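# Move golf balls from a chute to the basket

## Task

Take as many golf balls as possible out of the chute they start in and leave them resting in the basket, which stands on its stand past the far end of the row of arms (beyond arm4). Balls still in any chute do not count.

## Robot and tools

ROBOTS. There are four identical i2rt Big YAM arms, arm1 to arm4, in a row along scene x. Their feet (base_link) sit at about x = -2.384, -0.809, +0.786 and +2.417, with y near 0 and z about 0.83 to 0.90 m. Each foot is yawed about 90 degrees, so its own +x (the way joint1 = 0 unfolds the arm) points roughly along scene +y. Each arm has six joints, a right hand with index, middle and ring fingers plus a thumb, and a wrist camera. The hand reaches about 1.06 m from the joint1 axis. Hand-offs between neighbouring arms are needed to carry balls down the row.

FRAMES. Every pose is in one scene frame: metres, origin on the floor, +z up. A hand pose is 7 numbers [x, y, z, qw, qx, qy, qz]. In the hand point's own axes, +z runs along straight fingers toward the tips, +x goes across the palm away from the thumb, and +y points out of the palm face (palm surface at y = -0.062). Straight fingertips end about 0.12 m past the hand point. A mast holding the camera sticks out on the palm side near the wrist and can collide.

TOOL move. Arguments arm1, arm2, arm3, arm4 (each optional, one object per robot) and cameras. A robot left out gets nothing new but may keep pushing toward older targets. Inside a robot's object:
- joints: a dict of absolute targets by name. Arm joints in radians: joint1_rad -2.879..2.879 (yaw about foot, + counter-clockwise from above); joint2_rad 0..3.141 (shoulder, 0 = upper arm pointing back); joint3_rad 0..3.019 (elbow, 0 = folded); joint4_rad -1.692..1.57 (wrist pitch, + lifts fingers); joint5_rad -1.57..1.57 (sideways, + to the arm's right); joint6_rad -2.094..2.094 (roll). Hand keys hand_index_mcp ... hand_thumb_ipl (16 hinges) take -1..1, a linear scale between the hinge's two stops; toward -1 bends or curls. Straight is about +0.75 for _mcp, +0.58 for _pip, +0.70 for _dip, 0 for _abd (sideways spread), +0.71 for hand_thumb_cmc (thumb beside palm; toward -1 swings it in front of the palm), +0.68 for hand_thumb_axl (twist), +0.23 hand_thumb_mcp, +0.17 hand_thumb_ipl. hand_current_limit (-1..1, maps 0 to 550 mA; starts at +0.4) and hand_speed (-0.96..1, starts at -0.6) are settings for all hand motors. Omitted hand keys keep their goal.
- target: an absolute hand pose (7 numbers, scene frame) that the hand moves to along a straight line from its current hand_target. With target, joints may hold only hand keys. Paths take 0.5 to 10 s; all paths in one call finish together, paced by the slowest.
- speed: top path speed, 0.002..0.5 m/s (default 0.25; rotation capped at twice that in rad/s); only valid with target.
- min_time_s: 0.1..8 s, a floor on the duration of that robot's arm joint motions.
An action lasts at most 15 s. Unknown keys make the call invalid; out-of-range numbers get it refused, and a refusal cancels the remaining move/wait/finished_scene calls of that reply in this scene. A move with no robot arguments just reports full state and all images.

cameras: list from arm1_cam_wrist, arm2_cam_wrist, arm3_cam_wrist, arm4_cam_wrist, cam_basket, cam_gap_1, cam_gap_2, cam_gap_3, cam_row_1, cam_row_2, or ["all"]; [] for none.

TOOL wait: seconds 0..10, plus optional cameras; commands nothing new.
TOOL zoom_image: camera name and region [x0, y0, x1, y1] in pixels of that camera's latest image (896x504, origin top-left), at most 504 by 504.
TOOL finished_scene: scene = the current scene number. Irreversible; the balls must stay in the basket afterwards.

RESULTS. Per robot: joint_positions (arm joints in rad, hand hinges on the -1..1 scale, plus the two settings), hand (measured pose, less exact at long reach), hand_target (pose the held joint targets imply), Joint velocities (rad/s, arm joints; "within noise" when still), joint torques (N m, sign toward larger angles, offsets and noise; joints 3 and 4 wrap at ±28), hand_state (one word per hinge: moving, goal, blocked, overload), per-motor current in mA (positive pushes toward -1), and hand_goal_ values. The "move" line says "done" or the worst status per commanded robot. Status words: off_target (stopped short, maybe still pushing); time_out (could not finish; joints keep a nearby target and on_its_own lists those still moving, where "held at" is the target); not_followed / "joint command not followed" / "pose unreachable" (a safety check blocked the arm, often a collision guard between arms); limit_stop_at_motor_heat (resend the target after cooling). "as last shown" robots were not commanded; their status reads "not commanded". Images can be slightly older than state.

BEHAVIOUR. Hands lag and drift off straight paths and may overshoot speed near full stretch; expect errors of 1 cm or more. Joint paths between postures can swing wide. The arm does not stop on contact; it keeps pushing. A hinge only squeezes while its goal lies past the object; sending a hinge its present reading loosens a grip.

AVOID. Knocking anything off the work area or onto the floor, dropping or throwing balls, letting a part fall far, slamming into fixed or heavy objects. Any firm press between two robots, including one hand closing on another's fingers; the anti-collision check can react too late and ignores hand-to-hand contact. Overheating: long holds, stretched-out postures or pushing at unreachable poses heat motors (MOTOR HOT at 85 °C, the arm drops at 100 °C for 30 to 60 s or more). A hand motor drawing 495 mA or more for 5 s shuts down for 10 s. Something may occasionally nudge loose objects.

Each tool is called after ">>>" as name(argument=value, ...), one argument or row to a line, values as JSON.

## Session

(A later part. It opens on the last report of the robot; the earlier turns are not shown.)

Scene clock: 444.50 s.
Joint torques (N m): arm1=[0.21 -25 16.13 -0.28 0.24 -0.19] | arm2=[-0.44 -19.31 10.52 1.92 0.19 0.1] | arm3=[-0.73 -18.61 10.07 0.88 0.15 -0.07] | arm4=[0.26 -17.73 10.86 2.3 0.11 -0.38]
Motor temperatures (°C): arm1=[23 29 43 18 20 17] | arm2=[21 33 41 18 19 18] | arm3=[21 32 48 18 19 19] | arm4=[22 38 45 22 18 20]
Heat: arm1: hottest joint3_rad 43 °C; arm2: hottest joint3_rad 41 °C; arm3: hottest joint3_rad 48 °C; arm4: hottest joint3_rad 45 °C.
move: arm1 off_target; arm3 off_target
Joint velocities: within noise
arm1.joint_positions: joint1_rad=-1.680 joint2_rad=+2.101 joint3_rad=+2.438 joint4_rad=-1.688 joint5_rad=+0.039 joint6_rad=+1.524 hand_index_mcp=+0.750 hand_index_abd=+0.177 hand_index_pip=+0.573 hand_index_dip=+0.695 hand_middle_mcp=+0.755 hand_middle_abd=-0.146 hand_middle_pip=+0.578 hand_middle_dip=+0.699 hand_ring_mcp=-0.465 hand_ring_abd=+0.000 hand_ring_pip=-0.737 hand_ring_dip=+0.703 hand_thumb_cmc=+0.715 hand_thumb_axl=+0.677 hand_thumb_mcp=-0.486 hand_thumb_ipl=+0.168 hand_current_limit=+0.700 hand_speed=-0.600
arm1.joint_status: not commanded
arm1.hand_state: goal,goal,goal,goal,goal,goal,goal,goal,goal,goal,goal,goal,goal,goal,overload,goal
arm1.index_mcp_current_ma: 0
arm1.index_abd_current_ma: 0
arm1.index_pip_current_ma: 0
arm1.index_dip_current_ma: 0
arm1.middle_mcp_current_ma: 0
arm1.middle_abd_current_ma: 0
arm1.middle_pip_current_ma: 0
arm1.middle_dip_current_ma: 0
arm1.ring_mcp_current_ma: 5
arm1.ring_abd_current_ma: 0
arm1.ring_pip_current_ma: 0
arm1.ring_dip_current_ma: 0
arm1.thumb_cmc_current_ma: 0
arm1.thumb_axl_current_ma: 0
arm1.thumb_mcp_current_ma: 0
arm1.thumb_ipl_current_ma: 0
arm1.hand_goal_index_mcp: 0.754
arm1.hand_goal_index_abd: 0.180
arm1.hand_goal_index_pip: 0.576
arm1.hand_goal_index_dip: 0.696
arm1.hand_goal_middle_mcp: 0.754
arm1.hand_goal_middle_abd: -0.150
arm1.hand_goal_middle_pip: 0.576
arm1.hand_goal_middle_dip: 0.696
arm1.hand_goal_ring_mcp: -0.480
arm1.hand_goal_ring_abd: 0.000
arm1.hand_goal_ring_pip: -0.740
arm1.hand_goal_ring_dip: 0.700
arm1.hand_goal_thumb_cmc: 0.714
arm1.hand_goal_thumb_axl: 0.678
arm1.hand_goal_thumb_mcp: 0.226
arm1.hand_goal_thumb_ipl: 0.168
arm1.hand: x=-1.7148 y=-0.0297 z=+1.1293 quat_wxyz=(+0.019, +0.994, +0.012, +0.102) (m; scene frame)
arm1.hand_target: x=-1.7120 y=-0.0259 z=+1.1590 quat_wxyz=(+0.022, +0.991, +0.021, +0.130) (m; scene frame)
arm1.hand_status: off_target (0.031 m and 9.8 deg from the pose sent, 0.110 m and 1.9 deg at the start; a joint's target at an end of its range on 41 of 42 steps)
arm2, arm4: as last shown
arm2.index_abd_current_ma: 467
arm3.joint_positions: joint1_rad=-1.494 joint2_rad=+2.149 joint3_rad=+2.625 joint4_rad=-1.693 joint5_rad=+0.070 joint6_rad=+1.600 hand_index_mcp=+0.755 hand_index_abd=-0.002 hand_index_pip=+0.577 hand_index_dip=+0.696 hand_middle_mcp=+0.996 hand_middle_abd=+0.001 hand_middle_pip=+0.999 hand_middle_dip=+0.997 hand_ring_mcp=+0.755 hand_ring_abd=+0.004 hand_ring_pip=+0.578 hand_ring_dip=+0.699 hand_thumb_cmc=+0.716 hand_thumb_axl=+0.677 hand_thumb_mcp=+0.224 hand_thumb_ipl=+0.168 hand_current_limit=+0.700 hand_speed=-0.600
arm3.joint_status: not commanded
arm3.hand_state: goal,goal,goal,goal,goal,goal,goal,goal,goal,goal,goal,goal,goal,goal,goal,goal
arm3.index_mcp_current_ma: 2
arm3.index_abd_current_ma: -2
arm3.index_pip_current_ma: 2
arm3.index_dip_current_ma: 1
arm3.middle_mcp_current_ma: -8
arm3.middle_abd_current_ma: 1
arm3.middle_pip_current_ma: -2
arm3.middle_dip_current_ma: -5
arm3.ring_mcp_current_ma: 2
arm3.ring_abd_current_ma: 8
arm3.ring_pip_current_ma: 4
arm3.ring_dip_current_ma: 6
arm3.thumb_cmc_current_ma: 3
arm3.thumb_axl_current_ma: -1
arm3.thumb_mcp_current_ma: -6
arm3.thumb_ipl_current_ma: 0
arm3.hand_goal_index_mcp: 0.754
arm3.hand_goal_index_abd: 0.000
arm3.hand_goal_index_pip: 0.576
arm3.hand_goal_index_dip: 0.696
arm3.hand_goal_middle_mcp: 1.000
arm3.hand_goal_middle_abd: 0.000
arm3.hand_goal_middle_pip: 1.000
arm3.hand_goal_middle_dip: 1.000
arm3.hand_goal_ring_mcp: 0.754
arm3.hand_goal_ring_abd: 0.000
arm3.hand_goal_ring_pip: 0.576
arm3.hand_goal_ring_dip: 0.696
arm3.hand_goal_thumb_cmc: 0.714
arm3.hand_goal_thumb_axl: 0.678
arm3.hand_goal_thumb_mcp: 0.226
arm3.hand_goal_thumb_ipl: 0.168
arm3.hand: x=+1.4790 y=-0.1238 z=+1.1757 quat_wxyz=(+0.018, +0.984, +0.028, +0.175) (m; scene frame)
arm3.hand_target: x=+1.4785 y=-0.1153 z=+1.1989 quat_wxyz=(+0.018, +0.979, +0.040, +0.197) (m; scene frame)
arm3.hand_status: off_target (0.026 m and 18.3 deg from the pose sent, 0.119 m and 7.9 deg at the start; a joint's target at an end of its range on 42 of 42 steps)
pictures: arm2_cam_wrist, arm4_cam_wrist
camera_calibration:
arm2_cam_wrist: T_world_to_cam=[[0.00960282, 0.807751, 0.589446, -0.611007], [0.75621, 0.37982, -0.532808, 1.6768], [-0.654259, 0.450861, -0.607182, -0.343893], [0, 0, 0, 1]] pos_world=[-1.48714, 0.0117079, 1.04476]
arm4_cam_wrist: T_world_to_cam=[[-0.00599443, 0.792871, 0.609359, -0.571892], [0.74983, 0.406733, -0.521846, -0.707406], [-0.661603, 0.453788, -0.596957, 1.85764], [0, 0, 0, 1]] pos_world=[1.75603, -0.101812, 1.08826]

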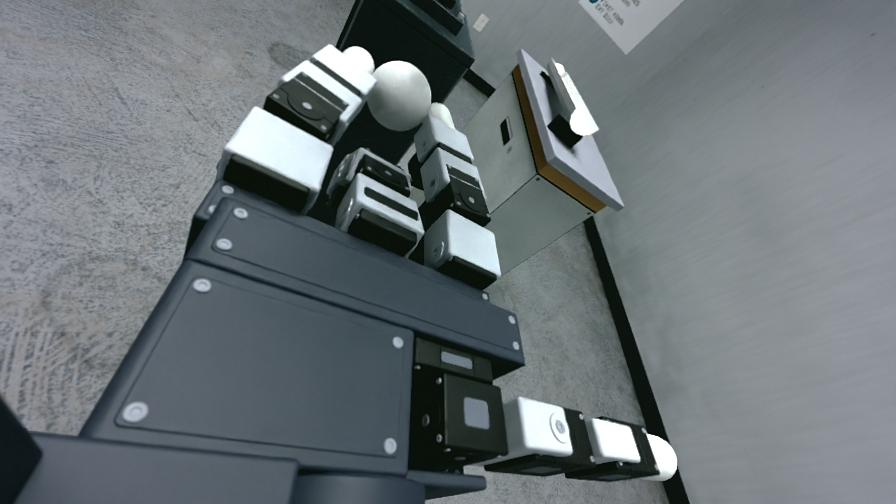

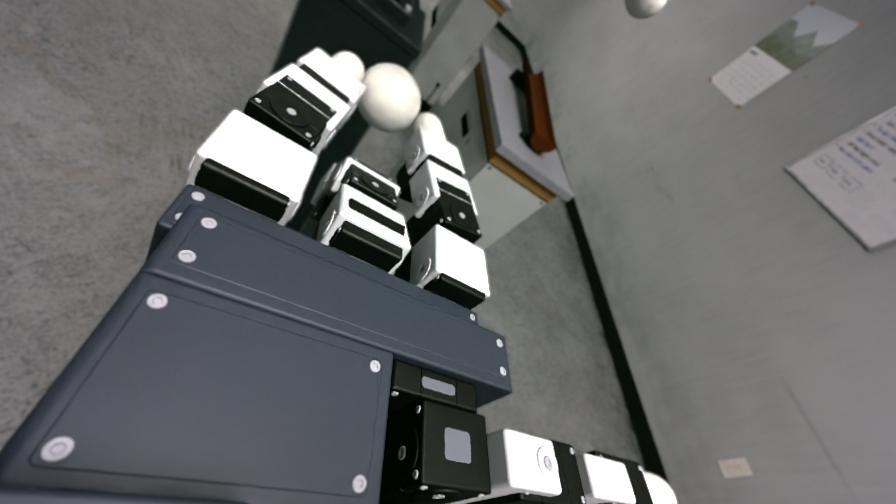

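>>> move(
  arm1={"joints":{"joint1_rad":-0.05,"joint2_rad":1.463,"joint3_rad":1.501,"joint4_rad":-1.571,"joint5_rad":-0.109,"joint6_rad":0.95,"hand_ring_mcp":1.0,"hand_ring_pip":1.0,"hand_ring_dip":1.0,"hand_index_abd":0.10,"hand_middle_abd":-0.16,"hand_current_limit":0.4},"min_time_s":5.5},
  arm2={"joints":{"joint1_rad":0,"joint2_rad":1.46,"joint3_rad":1.5,"joint4_rad":-1.5,"joint5_rad":0,"joint6_rad":0},"min_time_s":6},
  arm4={"joints":{"joint1_rad":0,"joint2_rad":1.46,"joint3_rad":1.5,"joint4_rad":-1.5,"joint5_rad":0,"joint6_rad":0},"min_time_s":6},
  arm3={"joints":{"joint1_rad":-1.5,"joint2_rad":1.75,"joint3_rad":1.9,"joint4_rad":-1.6,"joint5_rad":0,"joint6_rad":1.53,"hand_current_limit":0.4},"min_time_s":3},
  cameras=["arm1_cam_wrist","arm2_cam_wrist","arm4_cam_wrist"],
)

>>> zoom_image(
  camera="arm1_cam_wrist",
  region=[150, 0, 450, 200],
)

>>> zoom_image(
  camera="arm1_cam_wrist",
  region=[350, 0, 854, 280],
)

Scene clock: 452.90 s.
Joint torques (N m): arm1=[-0.32 -15.44 10.26 0.53 -0.14 -0.17] | arm2=[-0.38 -13.39 13.34 -0.35 0.22 0.05] | arm3=[-2.32 -15.5 7.66 1.11 -0.08 -0.07] | arm4=[0.67 -12.04 13.08 0.09 0.03 -0.28]
Motor temperatures (°C): arm1=[23 30 43 18 20 18] | arm2=[21 33 41 18 19 18] | arm3=[21 33 47 18 19 19] | arm4=[22 38 46 22 18 20]
Heat: arm1: hottest joint3_rad 43 °C; arm2: hottest joint3_rad 41 °C; arm3: hottest joint3_rad 47 °C; arm4: hottest joint3_rad 46 °C.
move: arm1 done; arm2 done; arm3 done; arm4 done
Joint velocities: within noise
arm1.joint_positions: joint1_rad=-0.048 joint2_rad=+1.482 joint3_rad=+1.509 joint4_rad=-1.588 joint5_rad=-0.109 joint6_rad=+0.962 hand_index_mcp=+0.751 hand_index_abd=+0.103 hand_index_pip=+0.573 hand_index_dip=+0.695 hand_middle_mcp=+0.754 hand_middle_abd=-0.155 hand_middle_pip=+0.578 hand_middle_dip=+0.698 hand_ring_mcp=+0.990 hand_ring_abd=+0.000 hand_ring_pip=+0.993 hand_ring_dip=+0.998 hand_thumb_cmc=+0.715 hand_thumb_axl=+0.677 hand_thumb_mcp=-0.486 hand_thumb_ipl=+0.168 hand_current_limit=+0.400 hand_speed=-0.600
arm1.joint_status: all done
arm1.hand_state: goal,goal,goal,goal,goal,goal,goal,goal,goal,goal,goal,goal,goal,goal,overload,goal
arm1.index_mcp_current_ma: 0
arm1.index_abd_current_ma: 0
arm1.index_pip_current_ma: 0
arm1.index_dip_current_ma: 0
arm1.middle_mcp_current_ma: 0
arm1.middle_abd_current_ma: 0
arm1.middle_pip_current_ma: 0
arm1.middle_dip_current_ma: 0
arm1.ring_mcp_current_ma: -2
arm1.ring_abd_current_ma: 0
arm1.ring_pip_current_ma: -1
arm1.ring_dip_current_ma: 0
arm1.thumb_cmc_current_ma: 0
arm1.thumb_axl_current_ma: 0
arm1.thumb_mcp_current_ma: 0
arm1.thumb_ipl_current_ma: 0
arm1.hand_goal_index_mcp: 0.754
arm1.hand_goal_index_abd: 0.100
arm1.hand_goal_index_pip: 0.576
arm1.hand_goal_index_dip: 0.696
arm1.hand_goal_middle_mcp: 0.754
arm1.hand_goal_middle_abd: -0.160
arm1.hand_goal_middle_pip: 0.576
arm1.hand_goal_middle_dip: 0.696
arm1.hand_goal_ring_mcp: 1.000
arm1.hand_goal_ring_abd: 0.000
arm1.hand_goal_ring_pip: 1.000
arm1.hand_goal_ring_dip: 1.000
arm1.hand_goal_thumb_cmc: 0.714
arm1.hand_goal_thumb_axl: 0.678
arm1.hand_goal_thumb_mcp: 0.226
arm1.hand_goal_thumb_ipl: 0.168
arm1.hand: x=-2.3368 y=+0.5485 z=+1.1031 quat_wxyz=(-0.058, +0.443, +0.895, -0.022) (m; scene frame)
arm1.hand_target: x=-2.3362 y=+0.5491 z=+1.1094 quat_wxyz=(-0.064, +0.437, +0.897, -0.009) (m; scene frame)
arm1.hand_status: not commanded
arm2.joint_positions: joint1_rad=+0.006 joint2_rad=+1.477 joint3_rad=+1.455 joint4_rad=-1.490 joint5_rad=-0.001 joint6_rad=+0.003 hand_index_mcp=+0.758 hand_index_abd=-0.174 hand_index_pip=+0.579 hand_index_dip=+0.696 hand_middle_mcp=+0.997 hand_middle_abd=+0.001 hand_middle_pip=+0.999 hand_middle_dip=+0.997 hand_ring_mcp=+0.754 hand_ring_abd=+0.160 hand_ring_pip=+0.577 hand_ring_dip=+0.697 hand_thumb_cmc=+0.717 hand_thumb_axl=+0.677 hand_thumb_mcp=+0.224 hand_thumb_ipl=+0.168 hand_current_limit=+0.700 hand_speed=-0.600
arm2.joint_status: all done
arm2.hand_state: goal,blocked,goal,goal,goal,goal,goal,goal,goal,blocked,goal,goal,goal,goal,goal,goal
arm2.index_mcp_current_ma: 0
arm2.index_abd_current_ma: 467
arm2.index_pip_current_ma: 0
arm2.index_dip_current_ma: 0
arm2.middle_mcp_current_ma: 0
arm2.middle_abd_current_ma: 0
arm2.middle_pip_current_ma: 0
arm2.middle_dip_current_ma: 0
arm2.ring_mcp_current_ma: 0
arm2.ring_abd_current_ma: -467
arm2.ring_pip_current_ma: 0
arm2.ring_dip_current_ma: 0
arm2.thumb_cmc_current_ma: 0
arm2.thumb_axl_current_ma: 0
arm2.thumb_mcp_current_ma: 0
arm2.thumb_ipl_current_ma: 0
arm2.hand_goal_index_mcp: 0.754
arm2.hand_goal_index_abd: -0.450
arm2.hand_goal_index_pip: 0.576
arm2.hand_goal_index_dip: 0.696
arm2.hand_goal_middle_mcp: 1.000
arm2.hand_goal_middle_abd: 0.000
arm2.hand_goal_middle_pip: 1.000
arm2.hand_goal_middle_dip: 1.000
arm2.hand_goal_ring_mcp: 0.754
arm2.hand_goal_ring_abd: 0.460
arm2.hand_goal_ring_pip: 0.576
arm2.hand_goal_ring_dip: 0.696
arm2.hand_goal_thumb_cmc: 0.714
arm2.hand_goal_thumb_axl: 0.678
arm2.hand_goal_thumb_mcp: 0.226
arm2.hand_goal_thumb_ipl: 0.168
arm2.hand: x=-0.8125 y=+0.4802 z=+1.1562 quat_wxyz=(+0.005, -0.021, +0.999, +0.033) (m; scene frame)
arm2.hand_target: x=-0.8102 y=+0.4859 z=+1.1861 quat_wxyz=(+0.006, -0.020, +0.998, +0.060) (m; scene frame)
arm2.hand_status: not commanded
arm3.joint_positions: joint1_rad=-1.494 joint2_rad=+1.771 joint3_rad=+1.894 joint4_rad=-1.612 joint5_rad=+0.001 joint6_rad=+1.543 hand_index_mcp=+0.755 hand_index_abd=-0.001 hand_index_pip=+0.577 hand_index_dip=+0.696 hand_middle_mcp=+0.996 hand_middle_abd=+0.001 hand_middle_pip=+0.999 hand_middle_dip=+0.997 hand_ring_mcp=+0.755 hand_ring_abd=+0.004 hand_ring_pip=+0.578 hand_ring_dip=+0.699 hand_thumb_cmc=+0.716 hand_thumb_axl=+0.677 hand_thumb_mcp=+0.224 hand_thumb_ipl=+0.168 hand_current_limit=+0.400 hand_speed=-0.600
arm3.joint_status: all done
arm3.hand_state: goal,goal,goal,goal,goal,goal,goal,goal,goal,goal,goal,goal,goal,goal,goal,goal
arm3.index_mcp_current_ma: 2
arm3.index_abd_current_ma: -2
arm3.index_pip_current_ma: 2
arm3.index_dip_current_ma: 1
arm3.middle_mcp_current_ma: -8
arm3.middle_abd_current_ma: 1
arm3.middle_pip_current_ma: -2
arm3.middle_dip_current_ma: -5
arm3.ring_mcp_current_ma: 2
arm3.ring_abd_current_ma: 6
arm3.ring_pip_current_ma: 4
arm3.ring_dip_current_ma: 6
arm3.thumb_cmc_current_ma: 3
arm3.thumb_axl_current_ma: -1
arm3.thumb_mcp_current_ma: -6
arm3.thumb_ipl_current_ma: 0
arm3.hand_goal_index_mcp: 0.754
arm3.hand_goal_index_abd: 0.000
arm3.hand_goal_index_pip: 0.576
arm3.hand_goal_index_dip: 0.696
arm3.hand_goal_middle_mcp: 1.000
arm3.hand_goal_middle_abd: 0.000
arm3.hand_goal_middle_pip: 1.000
arm3.hand_goal_middle_dip: 1.000
arm3.hand_goal_ring_mcp: 0.754
arm3.hand_goal_ring_abd: 0.000
arm3.hand_goal_ring_pip: 0.576
arm3.hand_goal_ring_dip: 0.696
arm3.hand_goal_thumb_cmc: 0.714
arm3.hand_goal_thumb_axl: 0.678
arm3.hand_goal_thumb_mcp: 0.226
arm3.hand_goal_thumb_ipl: 0.168
arm3.hand: x=+1.3361 y=-0.1271 z=+1.1124 quat_wxyz=(-0.006, +0.997, +0.064, +0.038) (m; scene frame)
arm3.hand_target: x=+1.3377 y=-0.1304 z=+1.1258 quat_wxyz=(-0.007, +0.996, +0.067, +0.058) (m; scene frame)
arm3.hand_status: not commanded
arm4.joint_positions: joint1_rad=+0.000 joint2_rad=+1.478 joint3_rad=+1.431 joint4_rad=-1.493 joint5_rad=+0.002 joint6_rad=+0.011 hand_index_mcp=+0.754 hand_index_abd=-0.194 hand_index_pip=+0.578 hand_index_dip=+0.696 hand_middle_mcp=+0.997 hand_middle_abd=+0.000 hand_middle_pip=+0.999 hand_middle_dip=+0.997 hand_ring_mcp=+0.756 hand_ring_abd=+0.148 hand_ring_pip=+0.579 hand_ring_dip=+0.696 hand_thumb_cmc=+0.717 hand_thumb_axl=+0.677 hand_thumb_mcp=+0.224 hand_thumb_ipl=+0.168 hand_current_limit=+0.700 hand_speed=-0.600
arm4.joint_status: all done
arm4.hand_state: goal,blocked,goal,goal,goal,goal,goal,goal,goal,blocked,goal,goal,goal,goal,goal,goal
arm4.index_mcp_current_ma: 0
arm4.index_abd_current_ma: 467
arm4.index_pip_current_ma: 1
arm4.index_dip_current_ma: 0
arm4.middle_mcp_current_ma: -2
arm4.middle_abd_current_ma: 0
arm4.middle_pip_current_ma: -1
arm4.middle_dip_current_ma: -2
arm4.ring_mcp_current_ma: 2
arm4.ring_abd_current_ma: -467
arm4.ring_pip_current_ma: 2
arm4.ring_dip_current_ma: 0
arm4.thumb_cmc_current_ma: 2
arm4.thumb_axl_current_ma: 0
arm4.thumb_mcp_current_ma: -2
arm4.thumb_ipl_current_ma: 0
arm4.hand_goal_index_mcp: 0.754
arm4.hand_goal_index_abd: -0.450
arm4.hand_goal_index_pip: 0.576
arm4.hand_goal_index_dip: 0.696
arm4.hand_goal_middle_mcp: 1.000
arm4.hand_goal_middle_abd: 0.000
arm4.hand_goal_middle_pip: 1.000
arm4.hand_goal_middle_dip: 1.000
arm4.hand_goal_ring_mcp: 0.754
arm4.hand_goal_ring_abd: 0.460
arm4.hand_goal_ring_pip: 0.576
arm4.hand_goal_ring_dip: 0.696
arm4.hand_goal_thumb_cmc: 0.714
arm4.hand_goal_thumb_axl: 0.678
arm4.hand_goal_thumb_mcp: 0.226
arm4.hand_goal_thumb_ipl: 0.168
arm4.hand: x=+2.4267 y=+0.5903 z=+1.1447 quat_wxyz=(+0.000, -0.009, +1.000, +0.014) (m; scene frame)
arm4.hand_target: x=+2.4252 y=+0.6031 z=+1.1862 quat_wxyz=(-0.002, -0.015, +0.998, +0.054) (m; scene frame)
arm4.hand_status: not commanded
pictures: arm1_cam_wrist, arm2_cam_wrist, arm4_cam_wrist
camera_calibration:
arm1_cam_wrist: T_world_to_cam=[[0.951836, -0.261092, -0.160748, 2.58339], [-0.064429, -0.682891, 0.727674, -0.622706], [-0.299763, -0.682269, -0.666822, 0.532864], [0, 0, 0, 1]] pos_world=[-2.33935, 0.612819, 1.22373]
arm2_cam_wrist: T_world_to_cam=[[0.785579, 0.614288, 0.074264, 0.294045], [0.382913, -0.57691, 0.721493, -0.303227], [0.486049, -0.538354, -0.688427, 1.57153], [0, 0, 0, 1]] pos_world=[-0.878726, 0.490476, 1.27882]
arm4_cam_wrist: T_world_to_cam=[[0.778164, 0.626476, 0.0446007, -2.2779], [0.413789, -0.56481, 0.713981, -1.5387], [0.472483, -0.537139, -0.698743, 0.0969799], [0, 0, 0, 1]] pos_world=[2.36345, 0.610062, 1.26797]

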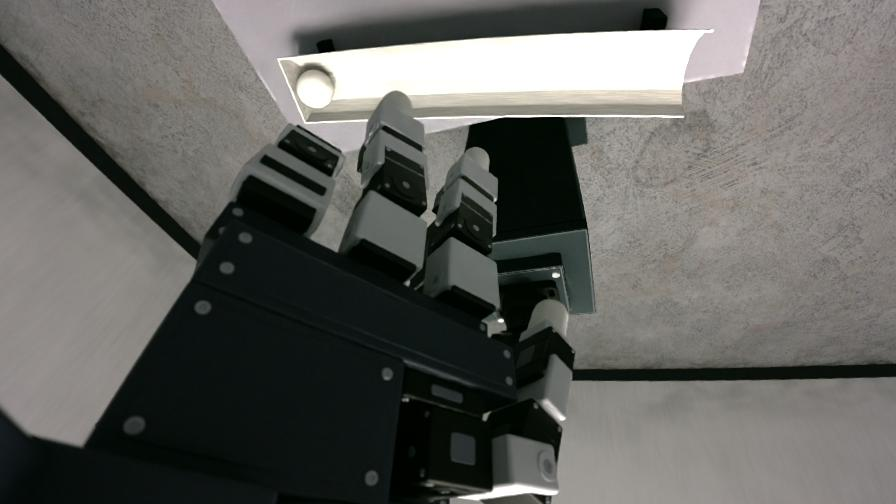

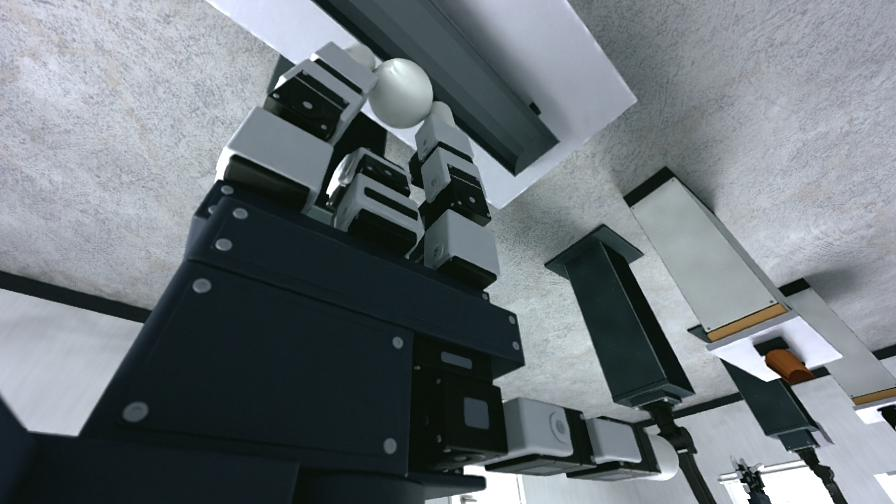

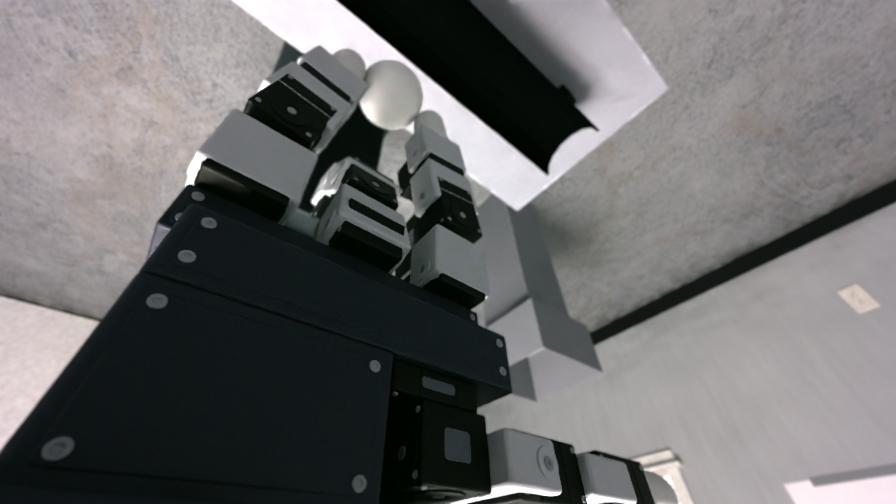

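Scaled by 1.680 from the camera's 896x504 image, which has a finer 1280x720 frame.

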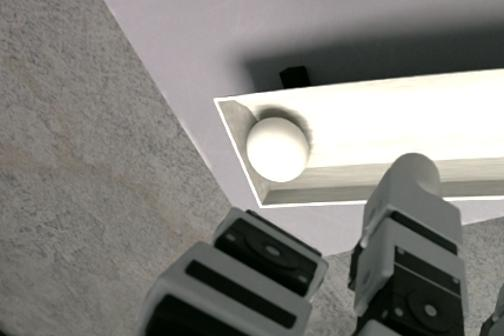

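Scaled by 1.000.

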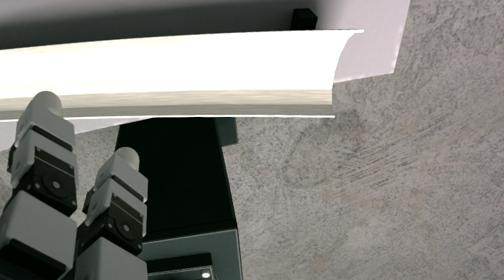

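>>> move(
  arm1={"target":[-2.458,0.566,1.045,-0.281,0.0743,0.9561,0.0219],"speed":0.12},
  arm2={"joints":{"joint1_rad":-1.5,"joint2_rad":1.75,"joint3_rad":1.9,"joint4_rad":-1.6,"joint5_rad":0,"joint6_rad":1.53},"min_time_s":5.5},
  arm4={"joints":{"joint1_rad":-1.5,"joint2_rad":1.75,"joint3_rad":1.9,"joint4_rad":-1.6,"joint5_rad":0,"joint6_rad":1.53},"min_time_s":5.5},
  arm3={"joints":{"joint1_rad":1.53,"joint2_rad":0.6,"joint3_rad":1.39,"joint4_rad":-1.35,"joint5_rad":0,"joint6_rad":0},"min_time_s":6.5},
  cameras=["arm1_cam_wrist","arm2_cam_wrist","arm4_cam_wrist"],
)

>>> zoom_image(
  camera="arm1_cam_wrist",
  region=[300, 0, 600, 200],
)

Scene clock: 473.97 s.
Joint torques (N m): arm1=[-0.32 -12.34 10.36 0.77 -0.8 -0.18] | arm2=[0.44 -14.51 13.6 -0.4 0.14 0.16] | arm3=[-1.14 1.61 6.79 3.6 0.05 -0.13] | arm4=[0.97 -13.57 13.24 0.06 0.07 -0.05]
Motor temperatures (°C): arm1=[23 29 42 18 20 18] | arm2=[21 31 42 18 19 18] | arm3=[21 32 45 18 19 19] | arm4=[22 37 50 22 18 20]
Heat: arm1: hottest joint3_rad 42 °C; arm2: hottest joint3_rad 42 °C; arm3: hottest joint3_rad 45 °C; arm4: hottest joint3_rad 50 °C.
move: arm1 done; arm2 done; arm3 done; arm4 done
Joint velocities: within noise
arm1.joint_positions: joint1_rad=-0.043 joint2_rad=+1.374 joint3_rad=+1.182 joint4_rad=-1.275 joint5_rad=-0.543 joint6_rad=+0.249 hand_index_mcp=+0.751 hand_index_abd=+0.103 hand_index_pip=+0.573 hand_index_dip=+0.695 hand_middle_mcp=+0.754 hand_middle_abd=-0.155 hand_middle_pip=+0.578 hand_middle_dip=+0.698 hand_ring_mcp=+0.990 hand_ring_abd=+0.000 hand_ring_pip=+0.993 hand_ring_dip=+0.998 hand_thumb_cmc=+0.715 hand_thumb_axl=+0.677 hand_thumb_mcp=-0.486 hand_thumb_ipl=+0.168 hand_current_limit=+0.400 hand_speed=-0.600
arm1.joint_status: not commanded
arm1.hand_state: goal,goal,goal,goal,goal,goal,goal,goal,goal,goal,goal,goal,goal,goal,overload,goal
arm1.index_mcp_current_ma: 0
arm1.index_abd_current_ma: 0
arm1.index_pip_current_ma: 0
arm1.index_dip_current_ma: 0
arm1.middle_mcp_current_ma: 0
arm1.middle_abd_current_ma: 0
arm1.middle_pip_current_ma: 0
arm1.middle_dip_current_ma: 0
arm1.ring_mcp_current_ma: -2
arm1.ring_abd_current_ma: 0
arm1.ring_pip_current_ma: -1
arm1.ring_dip_current_ma: 0
arm1.thumb_cmc_current_ma: 0
arm1.thumb_axl_current_ma: 0
arm1.thumb_mcp_current_ma: 0
arm1.thumb_ipl_current_ma: 0
arm1.hand_goal_index_mcp: 0.754
arm1.hand_goal_index_abd: 0.100
arm1.hand_goal_index_pip: 0.576
arm1.hand_goal_index_dip: 0.696
arm1.hand_goal_middle_mcp: 0.754
arm1.hand_goal_middle_abd: -0.160
arm1.hand_goal_middle_pip: 0.576
arm1.hand_goal_middle_dip: 0.696
arm1.hand_goal_ring_mcp: 1.000
arm1.hand_goal_ring_abd: 0.000
arm1.hand_goal_ring_pip: 1.000
arm1.hand_goal_ring_dip: 1.000
arm1.hand_goal_thumb_cmc: 0.714
arm1.hand_goal_thumb_axl: 0.678
arm1.hand_goal_thumb_mcp: 0.226
arm1.hand_goal_thumb_ipl: 0.168
arm1.hand: x=-2.4572 y=+0.5643 z=+1.0429 quat_wxyz=(-0.279, +0.082, +0.957, +0.012) (m; scene frame)
arm1.hand_target: x=-2.4580 y=+0.5659 z=+1.0450 quat_wxyz=(-0.281, +0.074, +0.957, +0.022) (m; scene frame)
arm1.hand_status: done (0.003 m and 1.4 deg from the pose sent, 0.136 m and 50.6 deg at the start)
arm2.joint_positions: joint1_rad=-1.500 joint2_rad=+1.733 joint3_rad=+1.852 joint4_rad=-1.590 joint5_rad=-0.001 joint6_rad=+1.522 hand_index_mcp=+0.756 hand_index_abd=-0.174 hand_index_pip=+0.579 hand_index_dip=+0.696 hand_middle_mcp=+0.996 hand_middle_abd=+0.001 hand_middle_pip=+0.999 hand_middle_dip=+0.997 hand_ring_mcp=+0.753 hand_ring_abd=+0.160 hand_ring_pip=+0.577 hand_ring_dip=+0.697 hand_thumb_cmc=+0.716 hand_thumb_axl=+0.677 hand_thumb_mcp=+0.224 hand_thumb_ipl=+0.168 hand_current_limit=+0.700 hand_speed=-0.600
arm2.joint_status: all done
arm2.hand_state: goal,blocked,goal,goal,goal,goal,goal,goal,goal,blocked,goal,goal,goal,goal,goal,goal
arm2.index_mcp_current_ma: 0
arm2.index_abd_current_ma: 468
arm2.index_pip_current_ma: 0
arm2.index_dip_current_ma: 0
arm2.middle_mcp_current_ma: 0
arm2.middle_abd_current_ma: 0
arm2.middle_pip_current_ma: 0
arm2.middle_dip_current_ma: 0
arm2.ring_mcp_current_ma: 0
arm2.ring_abd_current_ma: -467
arm2.ring_pip_current_ma: 0
arm2.ring_dip_current_ma: 0
arm2.thumb_cmc_current_ma: 0
arm2.thumb_axl_current_ma: 0
arm2.thumb_mcp_current_ma: 0
arm2.thumb_ipl_current_ma: 0
arm2.hand_goal_index_mcp: 0.754
arm2.hand_goal_index_abd: -0.450
arm2.hand_goal_index_pip: 0.576
arm2.hand_goal_index_dip: 0.696
arm2.hand_goal_middle_mcp: 1.000
arm2.hand_goal_middle_abd: 0.000
arm2.hand_goal_middle_pip: 1.000
arm2.hand_goal_middle_dip: 1.000
arm2.hand_goal_ring_mcp: 0.754
arm2.hand_goal_ring_abd: 0.460
arm2.hand_goal_ring_pip: 0.576
arm2.hand_goal_ring_dip: 0.696
arm2.hand_goal_thumb_cmc: 0.714
arm2.hand_goal_thumb_axl: 0.678
arm2.hand_goal_thumb_mcp: 0.226
arm2.hand_goal_thumb_ipl: 0.168
arm2.hand: x=-0.2708 y=-0.0831 z=+1.1856 quat_wxyz=(-0.005, +0.995, +0.079, +0.057) (m; scene frame)
arm2.hand_target: x=-0.2619 y=-0.0823 z=+1.1953 quat_wxyz=(-0.006, +0.995, +0.074, +0.067) (m; scene frame)
arm2.hand_status: not commanded
arm3.joint_positions: joint1_rad=+1.520 joint2_rad=+0.599 joint3_rad=+1.386 joint4_rad=-1.373 joint5_rad=+0.000 joint6_rad=+0.013 hand_index_mcp=+0.759 hand_index_abd=-0.001 hand_index_pip=+0.577 hand_index_dip=+0.696 hand_middle_mcp=+1.000 hand_middle_abd=+0.001 hand_middle_pip=+0.999 hand_middle_dip=+0.997 hand_ring_mcp=+0.759 hand_ring_abd=+0.003 hand_ring_pip=+0.578 hand_ring_dip=+0.699 hand_thumb_cmc=+0.719 hand_thumb_axl=+0.677 hand_thumb_mcp=+0.224 hand_thumb_ipl=+0.168 hand_current_limit=+0.400 hand_speed=-0.600
arm3.joint_status: all done
arm3.hand_state: goal,goal,goal,goal,goal,goal,goal,goal,goal,goal,goal,goal,goal,goal,goal,goal
arm3.index_mcp_current_ma: 10
arm3.index_abd_current_ma: -2
arm3.index_pip_current_ma: 2
arm3.index_dip_current_ma: 1
arm3.middle_mcp_current_ma: 0
arm3.middle_abd_current_ma: 1
arm3.middle_pip_current_ma: -2
arm3.middle_dip_current_ma: -5
arm3.ring_mcp_current_ma: 11
arm3.ring_abd_current_ma: 5
arm3.ring_pip_current_ma: 3
arm3.ring_dip_current_ma: 5
arm3.thumb_cmc_current_ma: 12
arm3.thumb_axl_current_ma: -1
arm3.thumb_mcp_current_ma: -6
arm3.thumb_ipl_current_ma: 0
arm3.hand_goal_index_mcp: 0.754
arm3.hand_goal_index_abd: 0.000
arm3.hand_goal_index_pip: 0.576
arm3.hand_goal_index_dip: 0.696
arm3.hand_goal_middle_mcp: 1.000
arm3.hand_goal_middle_abd: 0.000
arm3.hand_goal_middle_pip: 1.000
arm3.hand_goal_middle_dip: 1.000
arm3.hand_goal_ring_mcp: 0.754
arm3.hand_goal_ring_abd: 0.000
arm3.hand_goal_ring_pip: 0.576
arm3.hand_goal_ring_dip: 0.696
arm3.hand_goal_thumb_cmc: 0.714
arm3.hand_goal_thumb_axl: 0.678
arm3.hand_goal_thumb_mcp: 0.226
arm3.hand_goal_thumb_ipl: 0.168
arm3.hand: x=+0.5197 y=-0.0665 z=+1.4347 quat_wxyz=(-0.331, -0.611, +0.633, +0.341) (m; scene frame)
arm3.hand_target: x=+0.5183 y=-0.0704 z=+1.4430 quat_wxyz=(-0.338, -0.614, +0.622, +0.350) (m; scene frame)
arm3.hand_status: not commanded
arm4.joint_positions: joint1_rad=-1.503 joint2_rad=+1.739 joint3_rad=+1.829 joint4_rad=-1.593 joint5_rad=+0.000 joint6_rad=+1.516 hand_index_mcp=+0.753 hand_index_abd=-0.194 hand_index_pip=+0.578 hand_index_dip=+0.696 hand_middle_mcp=+0.997 hand_middle_abd=+0.000 hand_middle_pip=+0.999 hand_middle_dip=+0.997 hand_ring_mcp=+0.755 hand_ring_abd=+0.148 hand_ring_pip=+0.578 hand_ring_dip=+0.696 hand_thumb_cmc=+0.716 hand_thumb_axl=+0.677 hand_thumb_mcp=+0.224 hand_thumb_ipl=+0.168 hand_current_limit=+0.700 hand_speed=-0.600
arm4.joint_status: all done
arm4.hand_state: goal,blocked,goal,goal,goal,goal,goal,goal,goal,blocked,goal,goal,goal,goal,goal,goal
arm4.index_mcp_current_ma: 0
arm4.index_abd_current_ma: 467
arm4.index_pip_current_ma: 1
arm4.index_dip_current_ma: 0
arm4.middle_mcp_current_ma: -3
arm4.middle_abd_current_ma: 0
arm4.middle_pip_current_ma: -1
arm4.middle_dip_current_ma: -2
arm4.ring_mcp_current_ma: 0
arm4.ring_abd_current_ma: -467
arm4.ring_pip_current_ma: 2
arm4.ring_dip_current_ma: 0
arm4.thumb_cmc_current_ma: 1
arm4.thumb_axl_current_ma: 0
arm4.thumb_mcp_current_ma: -2
arm4.thumb_ipl_current_ma: 0
arm4.hand_goal_index_mcp: 0.754
arm4.hand_goal_index_abd: -0.450
arm4.hand_goal_index_pip: 0.576
arm4.hand_goal_index_dip: 0.696
arm4.hand_goal_middle_mcp: 1.000
arm4.hand_goal_middle_abd: 0.000
arm4.hand_goal_middle_pip: 1.000
arm4.hand_goal_middle_dip: 1.000
arm4.hand_goal_ring_mcp: 0.754
arm4.hand_goal_ring_abd: 0.460
arm4.hand_goal_ring_pip: 0.576
arm4.hand_goal_ring_dip: 0.696
arm4.hand_goal_thumb_cmc: 0.714
arm4.hand_goal_thumb_axl: 0.678
arm4.hand_goal_thumb_mcp: 0.226
arm4.hand_goal_thumb_ipl: 0.168
arm4.hand: x=+2.9552 y=+0.0267 z=+1.1725 quat_wxyz=(+0.001, +0.997, +0.075, +0.033) (m; scene frame)
arm4.hand_target: x=+2.9684 y=+0.0303 z=+1.1943 quat_wxyz=(+0.000, +0.996, +0.070, +0.060) (m; scene frame)
arm4.hand_status: not commanded
pictures: arm1_cam_wrist, arm2_cam_wrist, arm4_cam_wrist
camera_calibration:
arm1_cam_wrist: T_world_to_cam=[[0.737439, 0.482908, -0.472211, 2.07064], [0.665218, -0.640317, 0.384031, 1.5514], [-0.116914, -0.597322, -0.793434, 1.00073], [0, 0, 0, 1]] pos_world=[-2.44199, 0.591223, 1.17601]
arm2_cam_wrist: T_world_to_cam=[[-0.706508, -0.704397, -0.068349, -0.132104], [-0.531097, 0.463888, 0.709044, -1.00304], [-0.467742, 0.537245, -0.701844, 0.872251], [0, 0, 0, 1]] pos_world=[-0.218057, -0.096367, 1.31436]
arm4_cam_wrist: T_world_to_cam=[[-0.688498, -0.724959, -0.0201259, 2.1089], [-0.528659, 0.482687, 0.698235, 0.679927], [-0.496477, 0.491374, -0.715585, 2.41972], [0, 0, 0, 1]] pos_world=[3.01276, 0.0116914, 1.29921]

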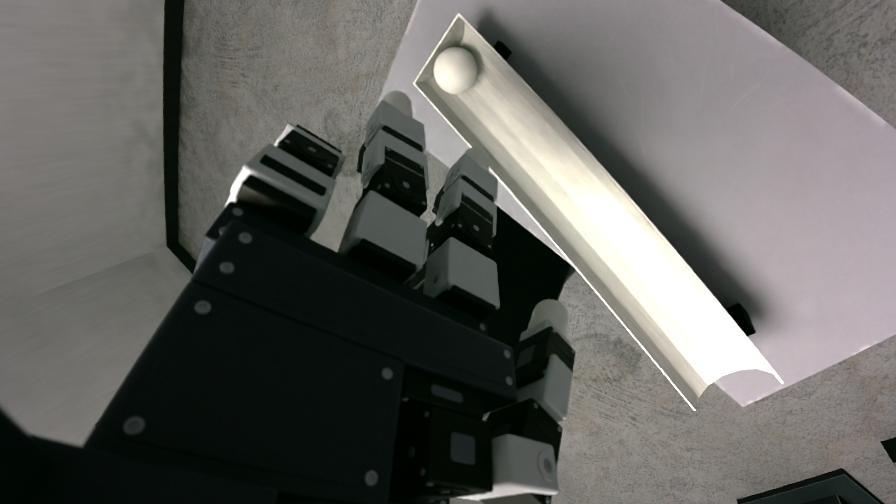

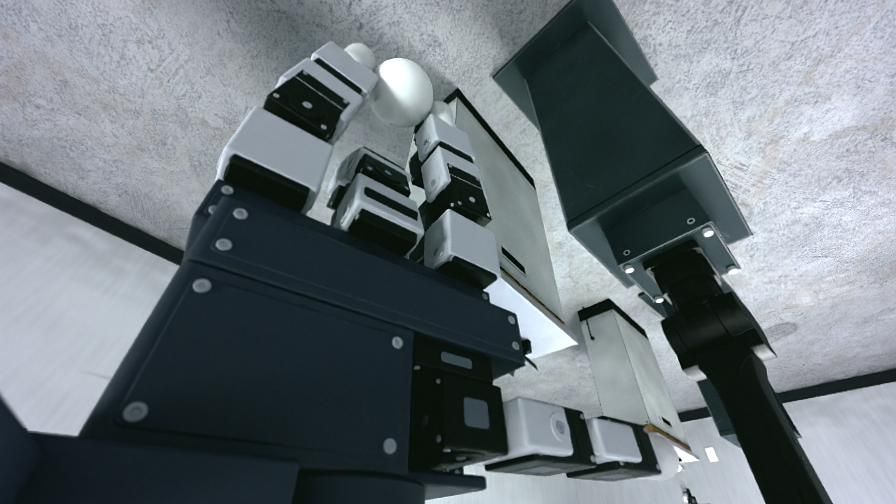

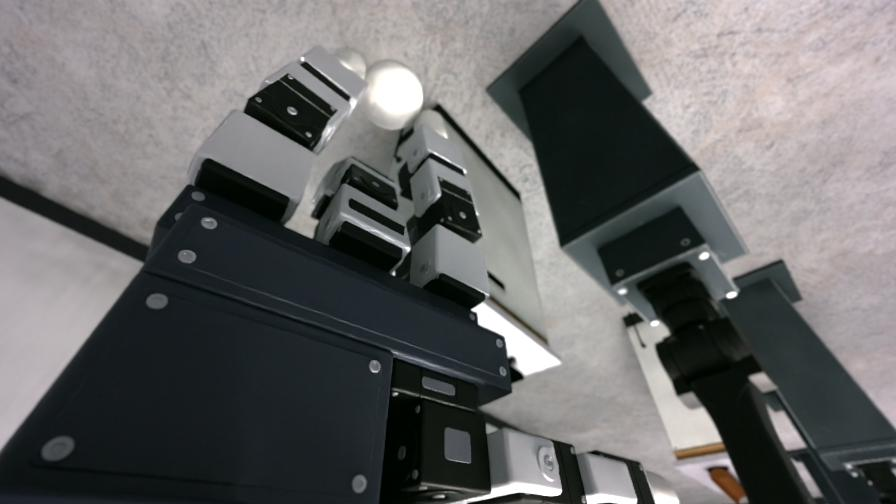

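Scaled by 1.680 from the camera's 896x504 image, which has a finer 1280x720 frame.

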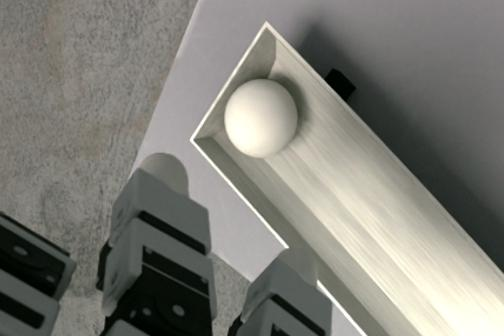

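>>> move(
  arm1={"target":[-2.493,0.571,0.972,-0.281,0.0743,0.9561,0.0219],"speed":0.07},
  arm2={"target":[-0.135,-0.122,1.115,0,1,0,0.02],"speed":0.1},
  arm3={"target":[0.08,-0.01,1.06,-0.5,-0.5,0.5,0.5],"speed":0.2},
  arm4={"target":[3.21,-0.09,1.12,0,1,0,0.02],"speed":0.12},
  cameras=["arm1_cam_wrist","arm2_cam_wrist","arm3_cam_wrist","cam_basket"],
)

>>> zoom_image(
  camera="arm1_cam_wrist",
  region=[300, 0, 600, 200],
)

Scene clock: 481.10 s.
Joint torques (N m): arm1=[0.26 -10.87 9.96 0.98 -0.6 0.09] | arm2=[-0.5 -20.37 13.33 -0.53 0.25 0.17] | arm3=[-3.14 -15.62 8.4 3.86 -0.08 0.1] | arm4=[0.09 -21.77 13.24 1.47 0.16 -0.32]
Motor temperatures (°C): arm1=[23 29 42 18 20 18] | arm2=[21 32 43 18 19 18] | arm3=[21 32 45 18 19 19] | arm4=[22 36 50 22 18 20]
Heat: arm1: hottest joint3_rad 42 °C; arm2: hottest joint3_rad 43 °C; arm3: hottest joint3_rad 45 °C; arm4: hottest joint3_rad 50 °C.
move: arm1 done; arm2 off_target; arm3 off_target; arm4 off_target
Joint velocities: within noise
arm1.joint_positions: joint1_rad=+0.033 joint2_rad=+1.422 joint3_rad=+1.047 joint4_rad=-1.024 joint5_rad=-0.536 joint6_rad=+0.320 hand_index_mcp=+0.751 hand_index_abd=+0.103 hand_index_pip=+0.573 hand_index_dip=+0.695 hand_middle_mcp=+0.754 hand_middle_abd=-0.155 hand_middle_pip=+0.578 hand_middle_dip=+0.698 hand_ring_mcp=+0.990 hand_ring_abd=+0.000 hand_ring_pip=+0.993 hand_ring_dip=+0.998 hand_thumb_cmc=+0.715 hand_thumb_axl=+0.677 hand_thumb_mcp=-0.486 hand_thumb_ipl=+0.168 hand_current_limit=+0.400 hand_speed=-0.600
arm1.joint_status: not commanded
arm1.hand_state: goal,goal,goal,goal,goal,goal,goal,goal,goal,goal,goal,goal,goal,goal,overload,goal
arm1.index_mcp_current_ma: 0
arm1.index_abd_current_ma: 0
arm1.index_pip_current_ma: 0
arm1.index_dip_current_ma: 0
arm1.middle_mcp_current_ma: 0
arm1.middle_abd_current_ma: 0
arm1.middle_pip_current_ma: 0
arm1.middle_dip_current_ma: 0
arm1.ring_mcp_current_ma: -2
arm1.ring_abd_current_ma: 0
arm1.ring_pip_current_ma: -1
arm1.ring_dip_current_ma: 0
arm1.thumb_cmc_current_ma: 0
arm1.thumb_axl_current_ma: 0
arm1.thumb_mcp_current_ma: 0
arm1.thumb_ipl_current_ma: 0
arm1.hand_goal_index_mcp: 0.754
arm1.hand_goal_index_abd: 0.100
arm1.hand_goal_index_pip: 0.576
arm1.hand_goal_index_dip: 0.696
arm1.hand_goal_middle_mcp: 0.754
arm1.hand_goal_middle_abd: -0.160
arm1.hand_goal_middle_pip: 0.576
arm1.hand_goal_middle_dip: 0.696
arm1.hand_goal_ring_mcp: 1.000
arm1.hand_goal_ring_abd: 0.000
arm1.hand_goal_ring_pip: 1.000
arm1.hand_goal_ring_dip: 1.000
arm1.hand_goal_thumb_cmc: 0.714
arm1.hand_goal_thumb_axl: 0.678
arm1.hand_goal_thumb_mcp: 0.226
arm1.hand_goal_thumb_ipl: 0.168
arm1.hand: x=-2.4904 y=+0.5704 z=+0.9800 quat_wxyz=(-0.282, +0.071, +0.956, +0.025) (m; scene frame)
arm1.hand_target: x=-2.4929 y=+0.5708 z=+0.9720 quat_wxyz=(-0.281, +0.074, +0.957, +0.022) (m; scene frame)
arm1.hand_status: done (0.008 m and 0.5 deg from the pose sent, 0.080 m and 1.4 deg at the start)
arm2.joint_positions: joint1_rad=-1.565 joint2_rad=+2.214 joint3_rad=+2.388 joint4_rad=-1.699 joint5_rad=+0.012 joint6_rad=+1.585 hand_index_mcp=+0.756 hand_index_abd=-0.174 hand_index_pip=+0.579 hand_index_dip=+0.696 hand_middle_mcp=+0.996 hand_middle_abd=+0.001 hand_middle_pip=+0.999 hand_middle_dip=+0.997 hand_ring_mcp=+0.753 hand_ring_abd=+0.160 hand_ring_pip=+0.577 hand_ring_dip=+0.697 hand_thumb_cmc=+0.716 hand_thumb_axl=+0.677 hand_thumb_mcp=+0.223 hand_thumb_ipl=+0.168 hand_current_limit=+0.700 hand_speed=-0.600
arm2.joint_status: not commanded
arm2.hand_state: goal,blocked,goal,goal,goal,goal,goal,goal,goal,blocked,goal,goal,goal,goal,goal,goal
arm2.index_mcp_current_ma: 0
arm2.index_abd_current_ma: 468
arm2.index_pip_current_ma: 0
arm2.index_dip_current_ma: 0
arm2.middle_mcp_current_ma: 0
arm2.middle_abd_current_ma: 0
arm2.middle_pip_current_ma: 0
arm2.middle_dip_current_ma: 0
arm2.ring_mcp_current_ma: 0
arm2.ring_abd_current_ma: -467
arm2.ring_pip_current_ma: 0
arm2.ring_dip_current_ma: 0
arm2.thumb_cmc_current_ma: 0
arm2.thumb_axl_current_ma: 0
arm2.thumb_mcp_current_ma: 0
arm2.thumb_ipl_current_ma: 0
arm2.hand_goal_index_mcp: 0.754
arm2.hand_goal_index_abd: -0.450
arm2.hand_goal_index_pip: 0.576
arm2.hand_goal_index_dip: 0.696
arm2.hand_goal_middle_mcp: 1.000
arm2.hand_goal_middle_abd: 0.000
arm2.hand_goal_middle_pip: 1.000
arm2.hand_goal_middle_dip: 1.000
arm2.hand_goal_ring_mcp: 0.754
arm2.hand_goal_ring_abd: 0.460
arm2.hand_goal_ring_pip: 0.576
arm2.hand_goal_ring_dip: 0.696
arm2.hand_goal_thumb_cmc: 0.714
arm2.hand_goal_thumb_axl: 0.678
arm2.hand_goal_thumb_mcp: 0.226
arm2.hand_goal_thumb_ipl: 0.168
arm2.hand: x=-0.1414 y=-0.1130 z=+1.1083 quat_wxyz=(+0.001, +0.999, +0.014, +0.030) (m; scene frame)
arm2.hand_target: x=-0.1359 y=-0.1220 z=+1.1146 quat_wxyz=(+0.002, +0.999, +0.004, +0.040) (m; scene frame)
arm2.hand_status: off_target (0.013 m and 2.0 deg from the pose sent, 0.158 m and 10.0 deg at the start; a joint's target at an end of its range on 36 of 109 steps)
arm3.joint_positions: joint1_rad=+1.448 joint2_rad=+1.996 joint3_rad=+1.004 joint4_rad=+0.909 joint5_rad=-0.113 joint6_rad=-0.005 hand_index_mcp=+0.762 hand_index_abd=-0.001 hand_index_pip=+0.577 hand_index_dip=+0.696 hand_middle_mcp=+1.000 hand_middle_abd=+0.001 hand_middle_pip=+0.999 hand_middle_dip=+0.997 hand_ring_mcp=+0.763 hand_ring_abd=+0.003 hand_ring_pip=+0.578 hand_ring_dip=+0.699 hand_thumb_cmc=+0.722 hand_thumb_axl=+0.677 hand_thumb_mcp=+0.224 hand_thumb_ipl=+0.168 hand_current_limit=+0.400 hand_speed=-0.600
arm3.joint_status: not commanded
arm3.hand_state: goal,goal,goal,goal,goal,goal,goal,goal,goal,goal,goal,goal,goal,goal,goal,goal
arm3.index_mcp_current_ma: 21
arm3.index_abd_current_ma: -2
arm3.index_pip_current_ma: 2
arm3.index_dip_current_ma: 1
arm3.middle_mcp_current_ma: 0
arm3.middle_abd_current_ma: 1
arm3.middle_pip_current_ma: -2
arm3.middle_dip_current_ma: -5
arm3.ring_mcp_current_ma: 21
arm3.ring_abd_current_ma: 5
arm3.ring_pip_current_ma: 3
arm3.ring_dip_current_ma: 5
arm3.thumb_cmc_current_ma: 19
arm3.thumb_axl_current_ma: -1
arm3.thumb_mcp_current_ma: -6
arm3.thumb_ipl_current_ma: 0
arm3.hand_goal_index_mcp: 0.754
arm3.hand_goal_index_abd: 0.000
arm3.hand_goal_index_pip: 0.576
arm3.hand_goal_index_dip: 0.696
arm3.hand_goal_middle_mcp: 1.000
arm3.hand_goal_middle_abd: 0.000
arm3.hand_goal_middle_pip: 1.000
arm3.hand_goal_middle_dip: 1.000
arm3.hand_goal_ring_mcp: 0.754
arm3.hand_goal_ring_abd: 0.000
arm3.hand_goal_ring_pip: 0.576
arm3.hand_goal_ring_dip: 0.696
arm3.hand_goal_thumb_cmc: 0.714
arm3.hand_goal_thumb_axl: 0.678
arm3.hand_goal_thumb_mcp: 0.226
arm3.hand_goal_thumb_ipl: 0.168
arm3.hand: x=+0.0865 y=-0.0213 z=+1.0254 quat_wxyz=(-0.482, -0.523, +0.514, +0.478) (m; scene frame)
arm3.hand_target: x=+0.0817 y=-0.0104 z=+1.0599 quat_wxyz=(-0.500, -0.500, +0.500, +0.500) (m; scene frame)
arm3.hand_status: off_target (0.037 m and 4.5 deg from the pose sent, 0.580 m and 33.4 deg at the start)
arm4.joint_positions: joint1_rad=-1.669 joint2_rad=+2.499 joint3_rad=+2.857 joint4_rad=-1.640 joint5_rad=+0.018 joint6_rad=+1.392 hand_index_mcp=+0.753 hand_index_abd=-0.194 hand_index_pip=+0.578 hand_index_dip=+0.696 hand_middle_mcp=+0.997 hand_middle_abd=+0.000 hand_middle_pip=+0.999 hand_middle_dip=+0.997 hand_ring_mcp=+0.755 hand_ring_abd=+0.148 hand_ring_pip=+0.578 hand_ring_dip=+0.696 hand_thumb_cmc=+0.716 hand_thumb_axl=+0.677 hand_thumb_mcp=+0.224 hand_thumb_ipl=+0.168 hand_current_limit=+0.700 hand_speed=-0.600
arm4.joint_status: not commanded
arm4.hand_state: goal,blocked,goal,goal,goal,goal,goal,goal,goal,blocked,goal,goal,goal,goal,goal,goal
arm4.index_mcp_current_ma: 0
arm4.index_abd_current_ma: 468
arm4.index_pip_current_ma: 1
arm4.index_dip_current_ma: 0
arm4.middle_mcp_current_ma: -3
arm4.middle_abd_current_ma: 0
arm4.middle_pip_current_ma: -1
arm4.middle_dip_current_ma: -2
arm4.ring_mcp_current_ma: 0
arm4.ring_abd_current_ma: -467
arm4.ring_pip_current_ma: 2
arm4.ring_dip_current_ma: 0
arm4.thumb_cmc_current_ma: 1
arm4.thumb_axl_current_ma: 0
arm4.thumb_mcp_current_ma: -2
arm4.thumb_ipl_current_ma: 0
arm4.hand_goal_index_mcp: 0.754
arm4.hand_goal_index_abd: -0.450
arm4.hand_goal_index_pip: 0.576
arm4.hand_goal_index_dip: 0.696
arm4.hand_goal_middle_mcp: 1.000
arm4.hand_goal_middle_abd: 0.000
arm4.hand_goal_middle_pip: 1.000
arm4.hand_goal_middle_dip: 1.000
arm4.hand_goal_ring_mcp: 0.754
arm4.hand_goal_ring_abd: 0.460
arm4.hand_goal_ring_pip: 0.576
arm4.hand_goal_ring_dip: 0.696
arm4.hand_goal_thumb_cmc: 0.714
arm4.hand_goal_thumb_axl: 0.678
arm4.hand_goal_thumb_mcp: 0.226
arm4.hand_goal_thumb_ipl: 0.168
arm4.hand: x=+3.1960 y=-0.0835 z=+1.0936 quat_wxyz=(+0.028, +0.988, +0.053, +0.141) (m; scene frame)
arm4.hand_target: x=+3.2065 y=-0.0895 z=+1.1197 quat_wxyz=(+0.036, +0.982, +0.056, +0.179) (m; scene frame)
arm4.hand_status: off_target (0.031 m and 15.6 deg from the pose sent, 0.285 m and 8.8 deg at the start; a joint's target at an end of its range on 75 of 109 steps)
pictures: arm1_cam_wrist, arm2_cam_wrist, arm3_cam_wrist, cam_basket
camera_calibration:
arm1_cam_wrist: T_world_to_cam=[[0.729013, 0.507322, -0.459526, 2.01513], [0.675265, -0.642926, 0.361474, 1.6501], [-0.112057, -0.573821, -0.811278, 0.966785], [0, 0, 0, 1]] pos_world=[-2.47498, 0.593332, 1.11387]
arm2_cam_wrist: T_world_to_cam=[[-0.793946, -0.607619, -0.0211842, -0.120741], [-0.427697, 0.533409, 0.729761, -0.866158], [-0.432116, 0.588451, -0.683375, 0.88489], [0, 0, 0, 1]] pos_world=[-0.0839399, -0.132062, 1.23424]
arm3_cam_wrist: T_world_to_cam=[[-0.0393813, 0.802433, 0.595441, -0.557622], [0.795267, 0.385959, -0.467532, 0.362253], [-0.604979, 0.455123, -0.653348, 0.856945], [0, 0, 0, 1]] pos_world=[0.208385, -0.0823763, 1.06128]

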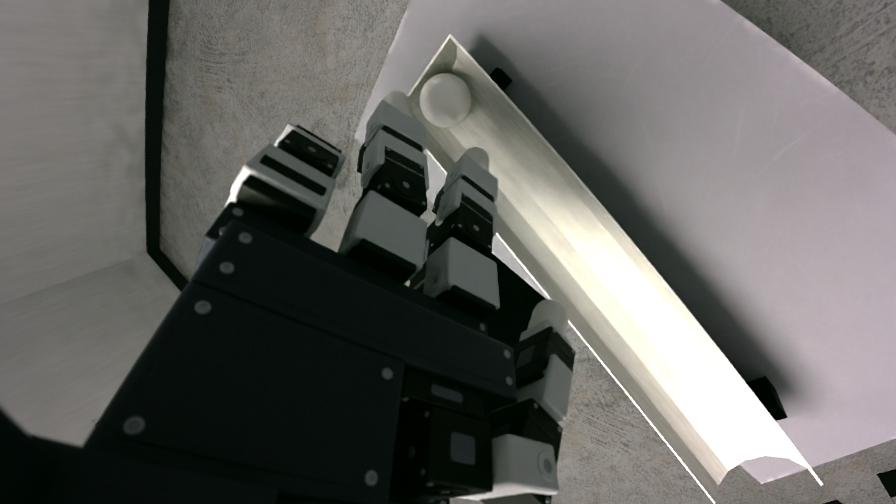

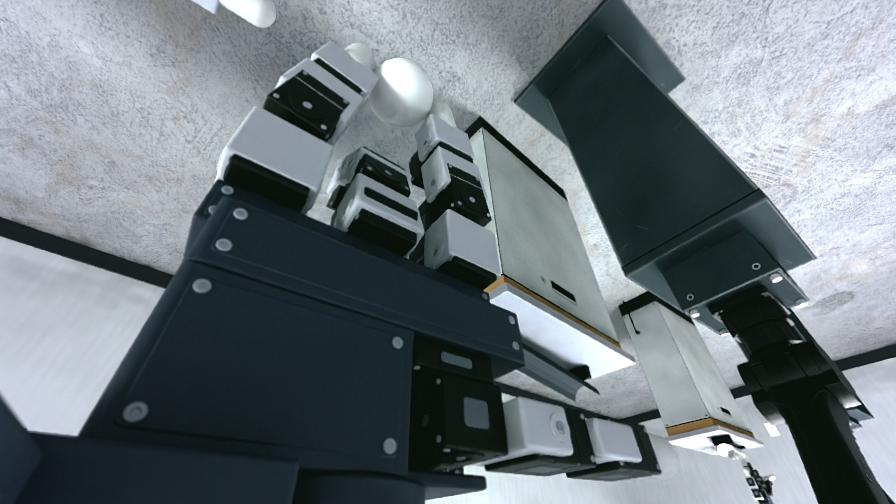

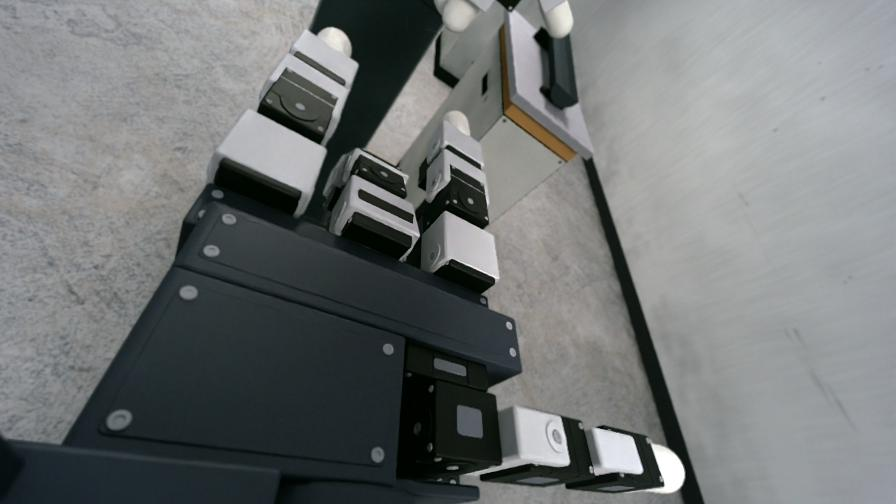

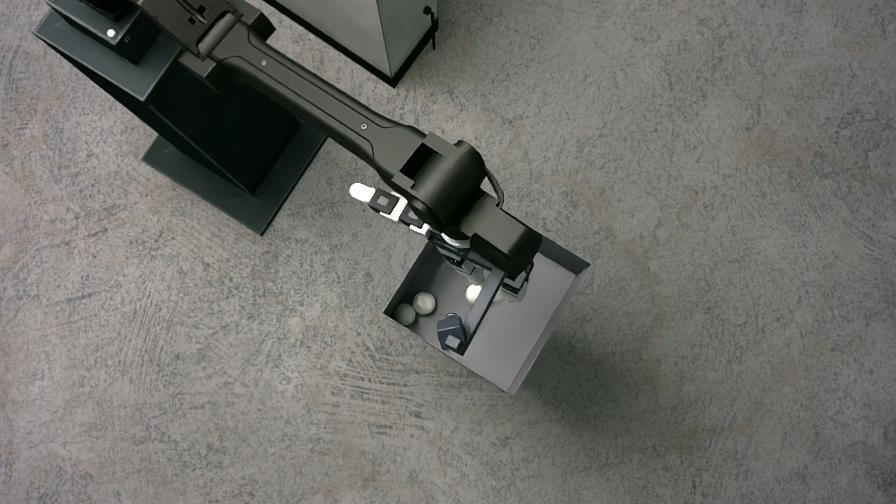

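Scaled by 1.680 from the camera's 896x504 image, which has a finer 1280x720 frame.

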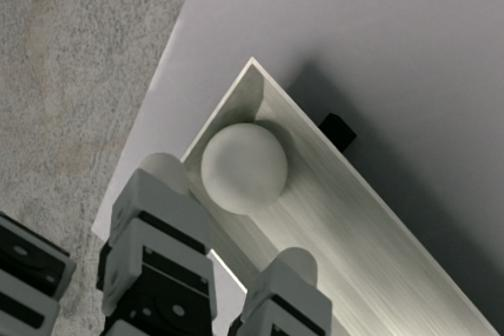

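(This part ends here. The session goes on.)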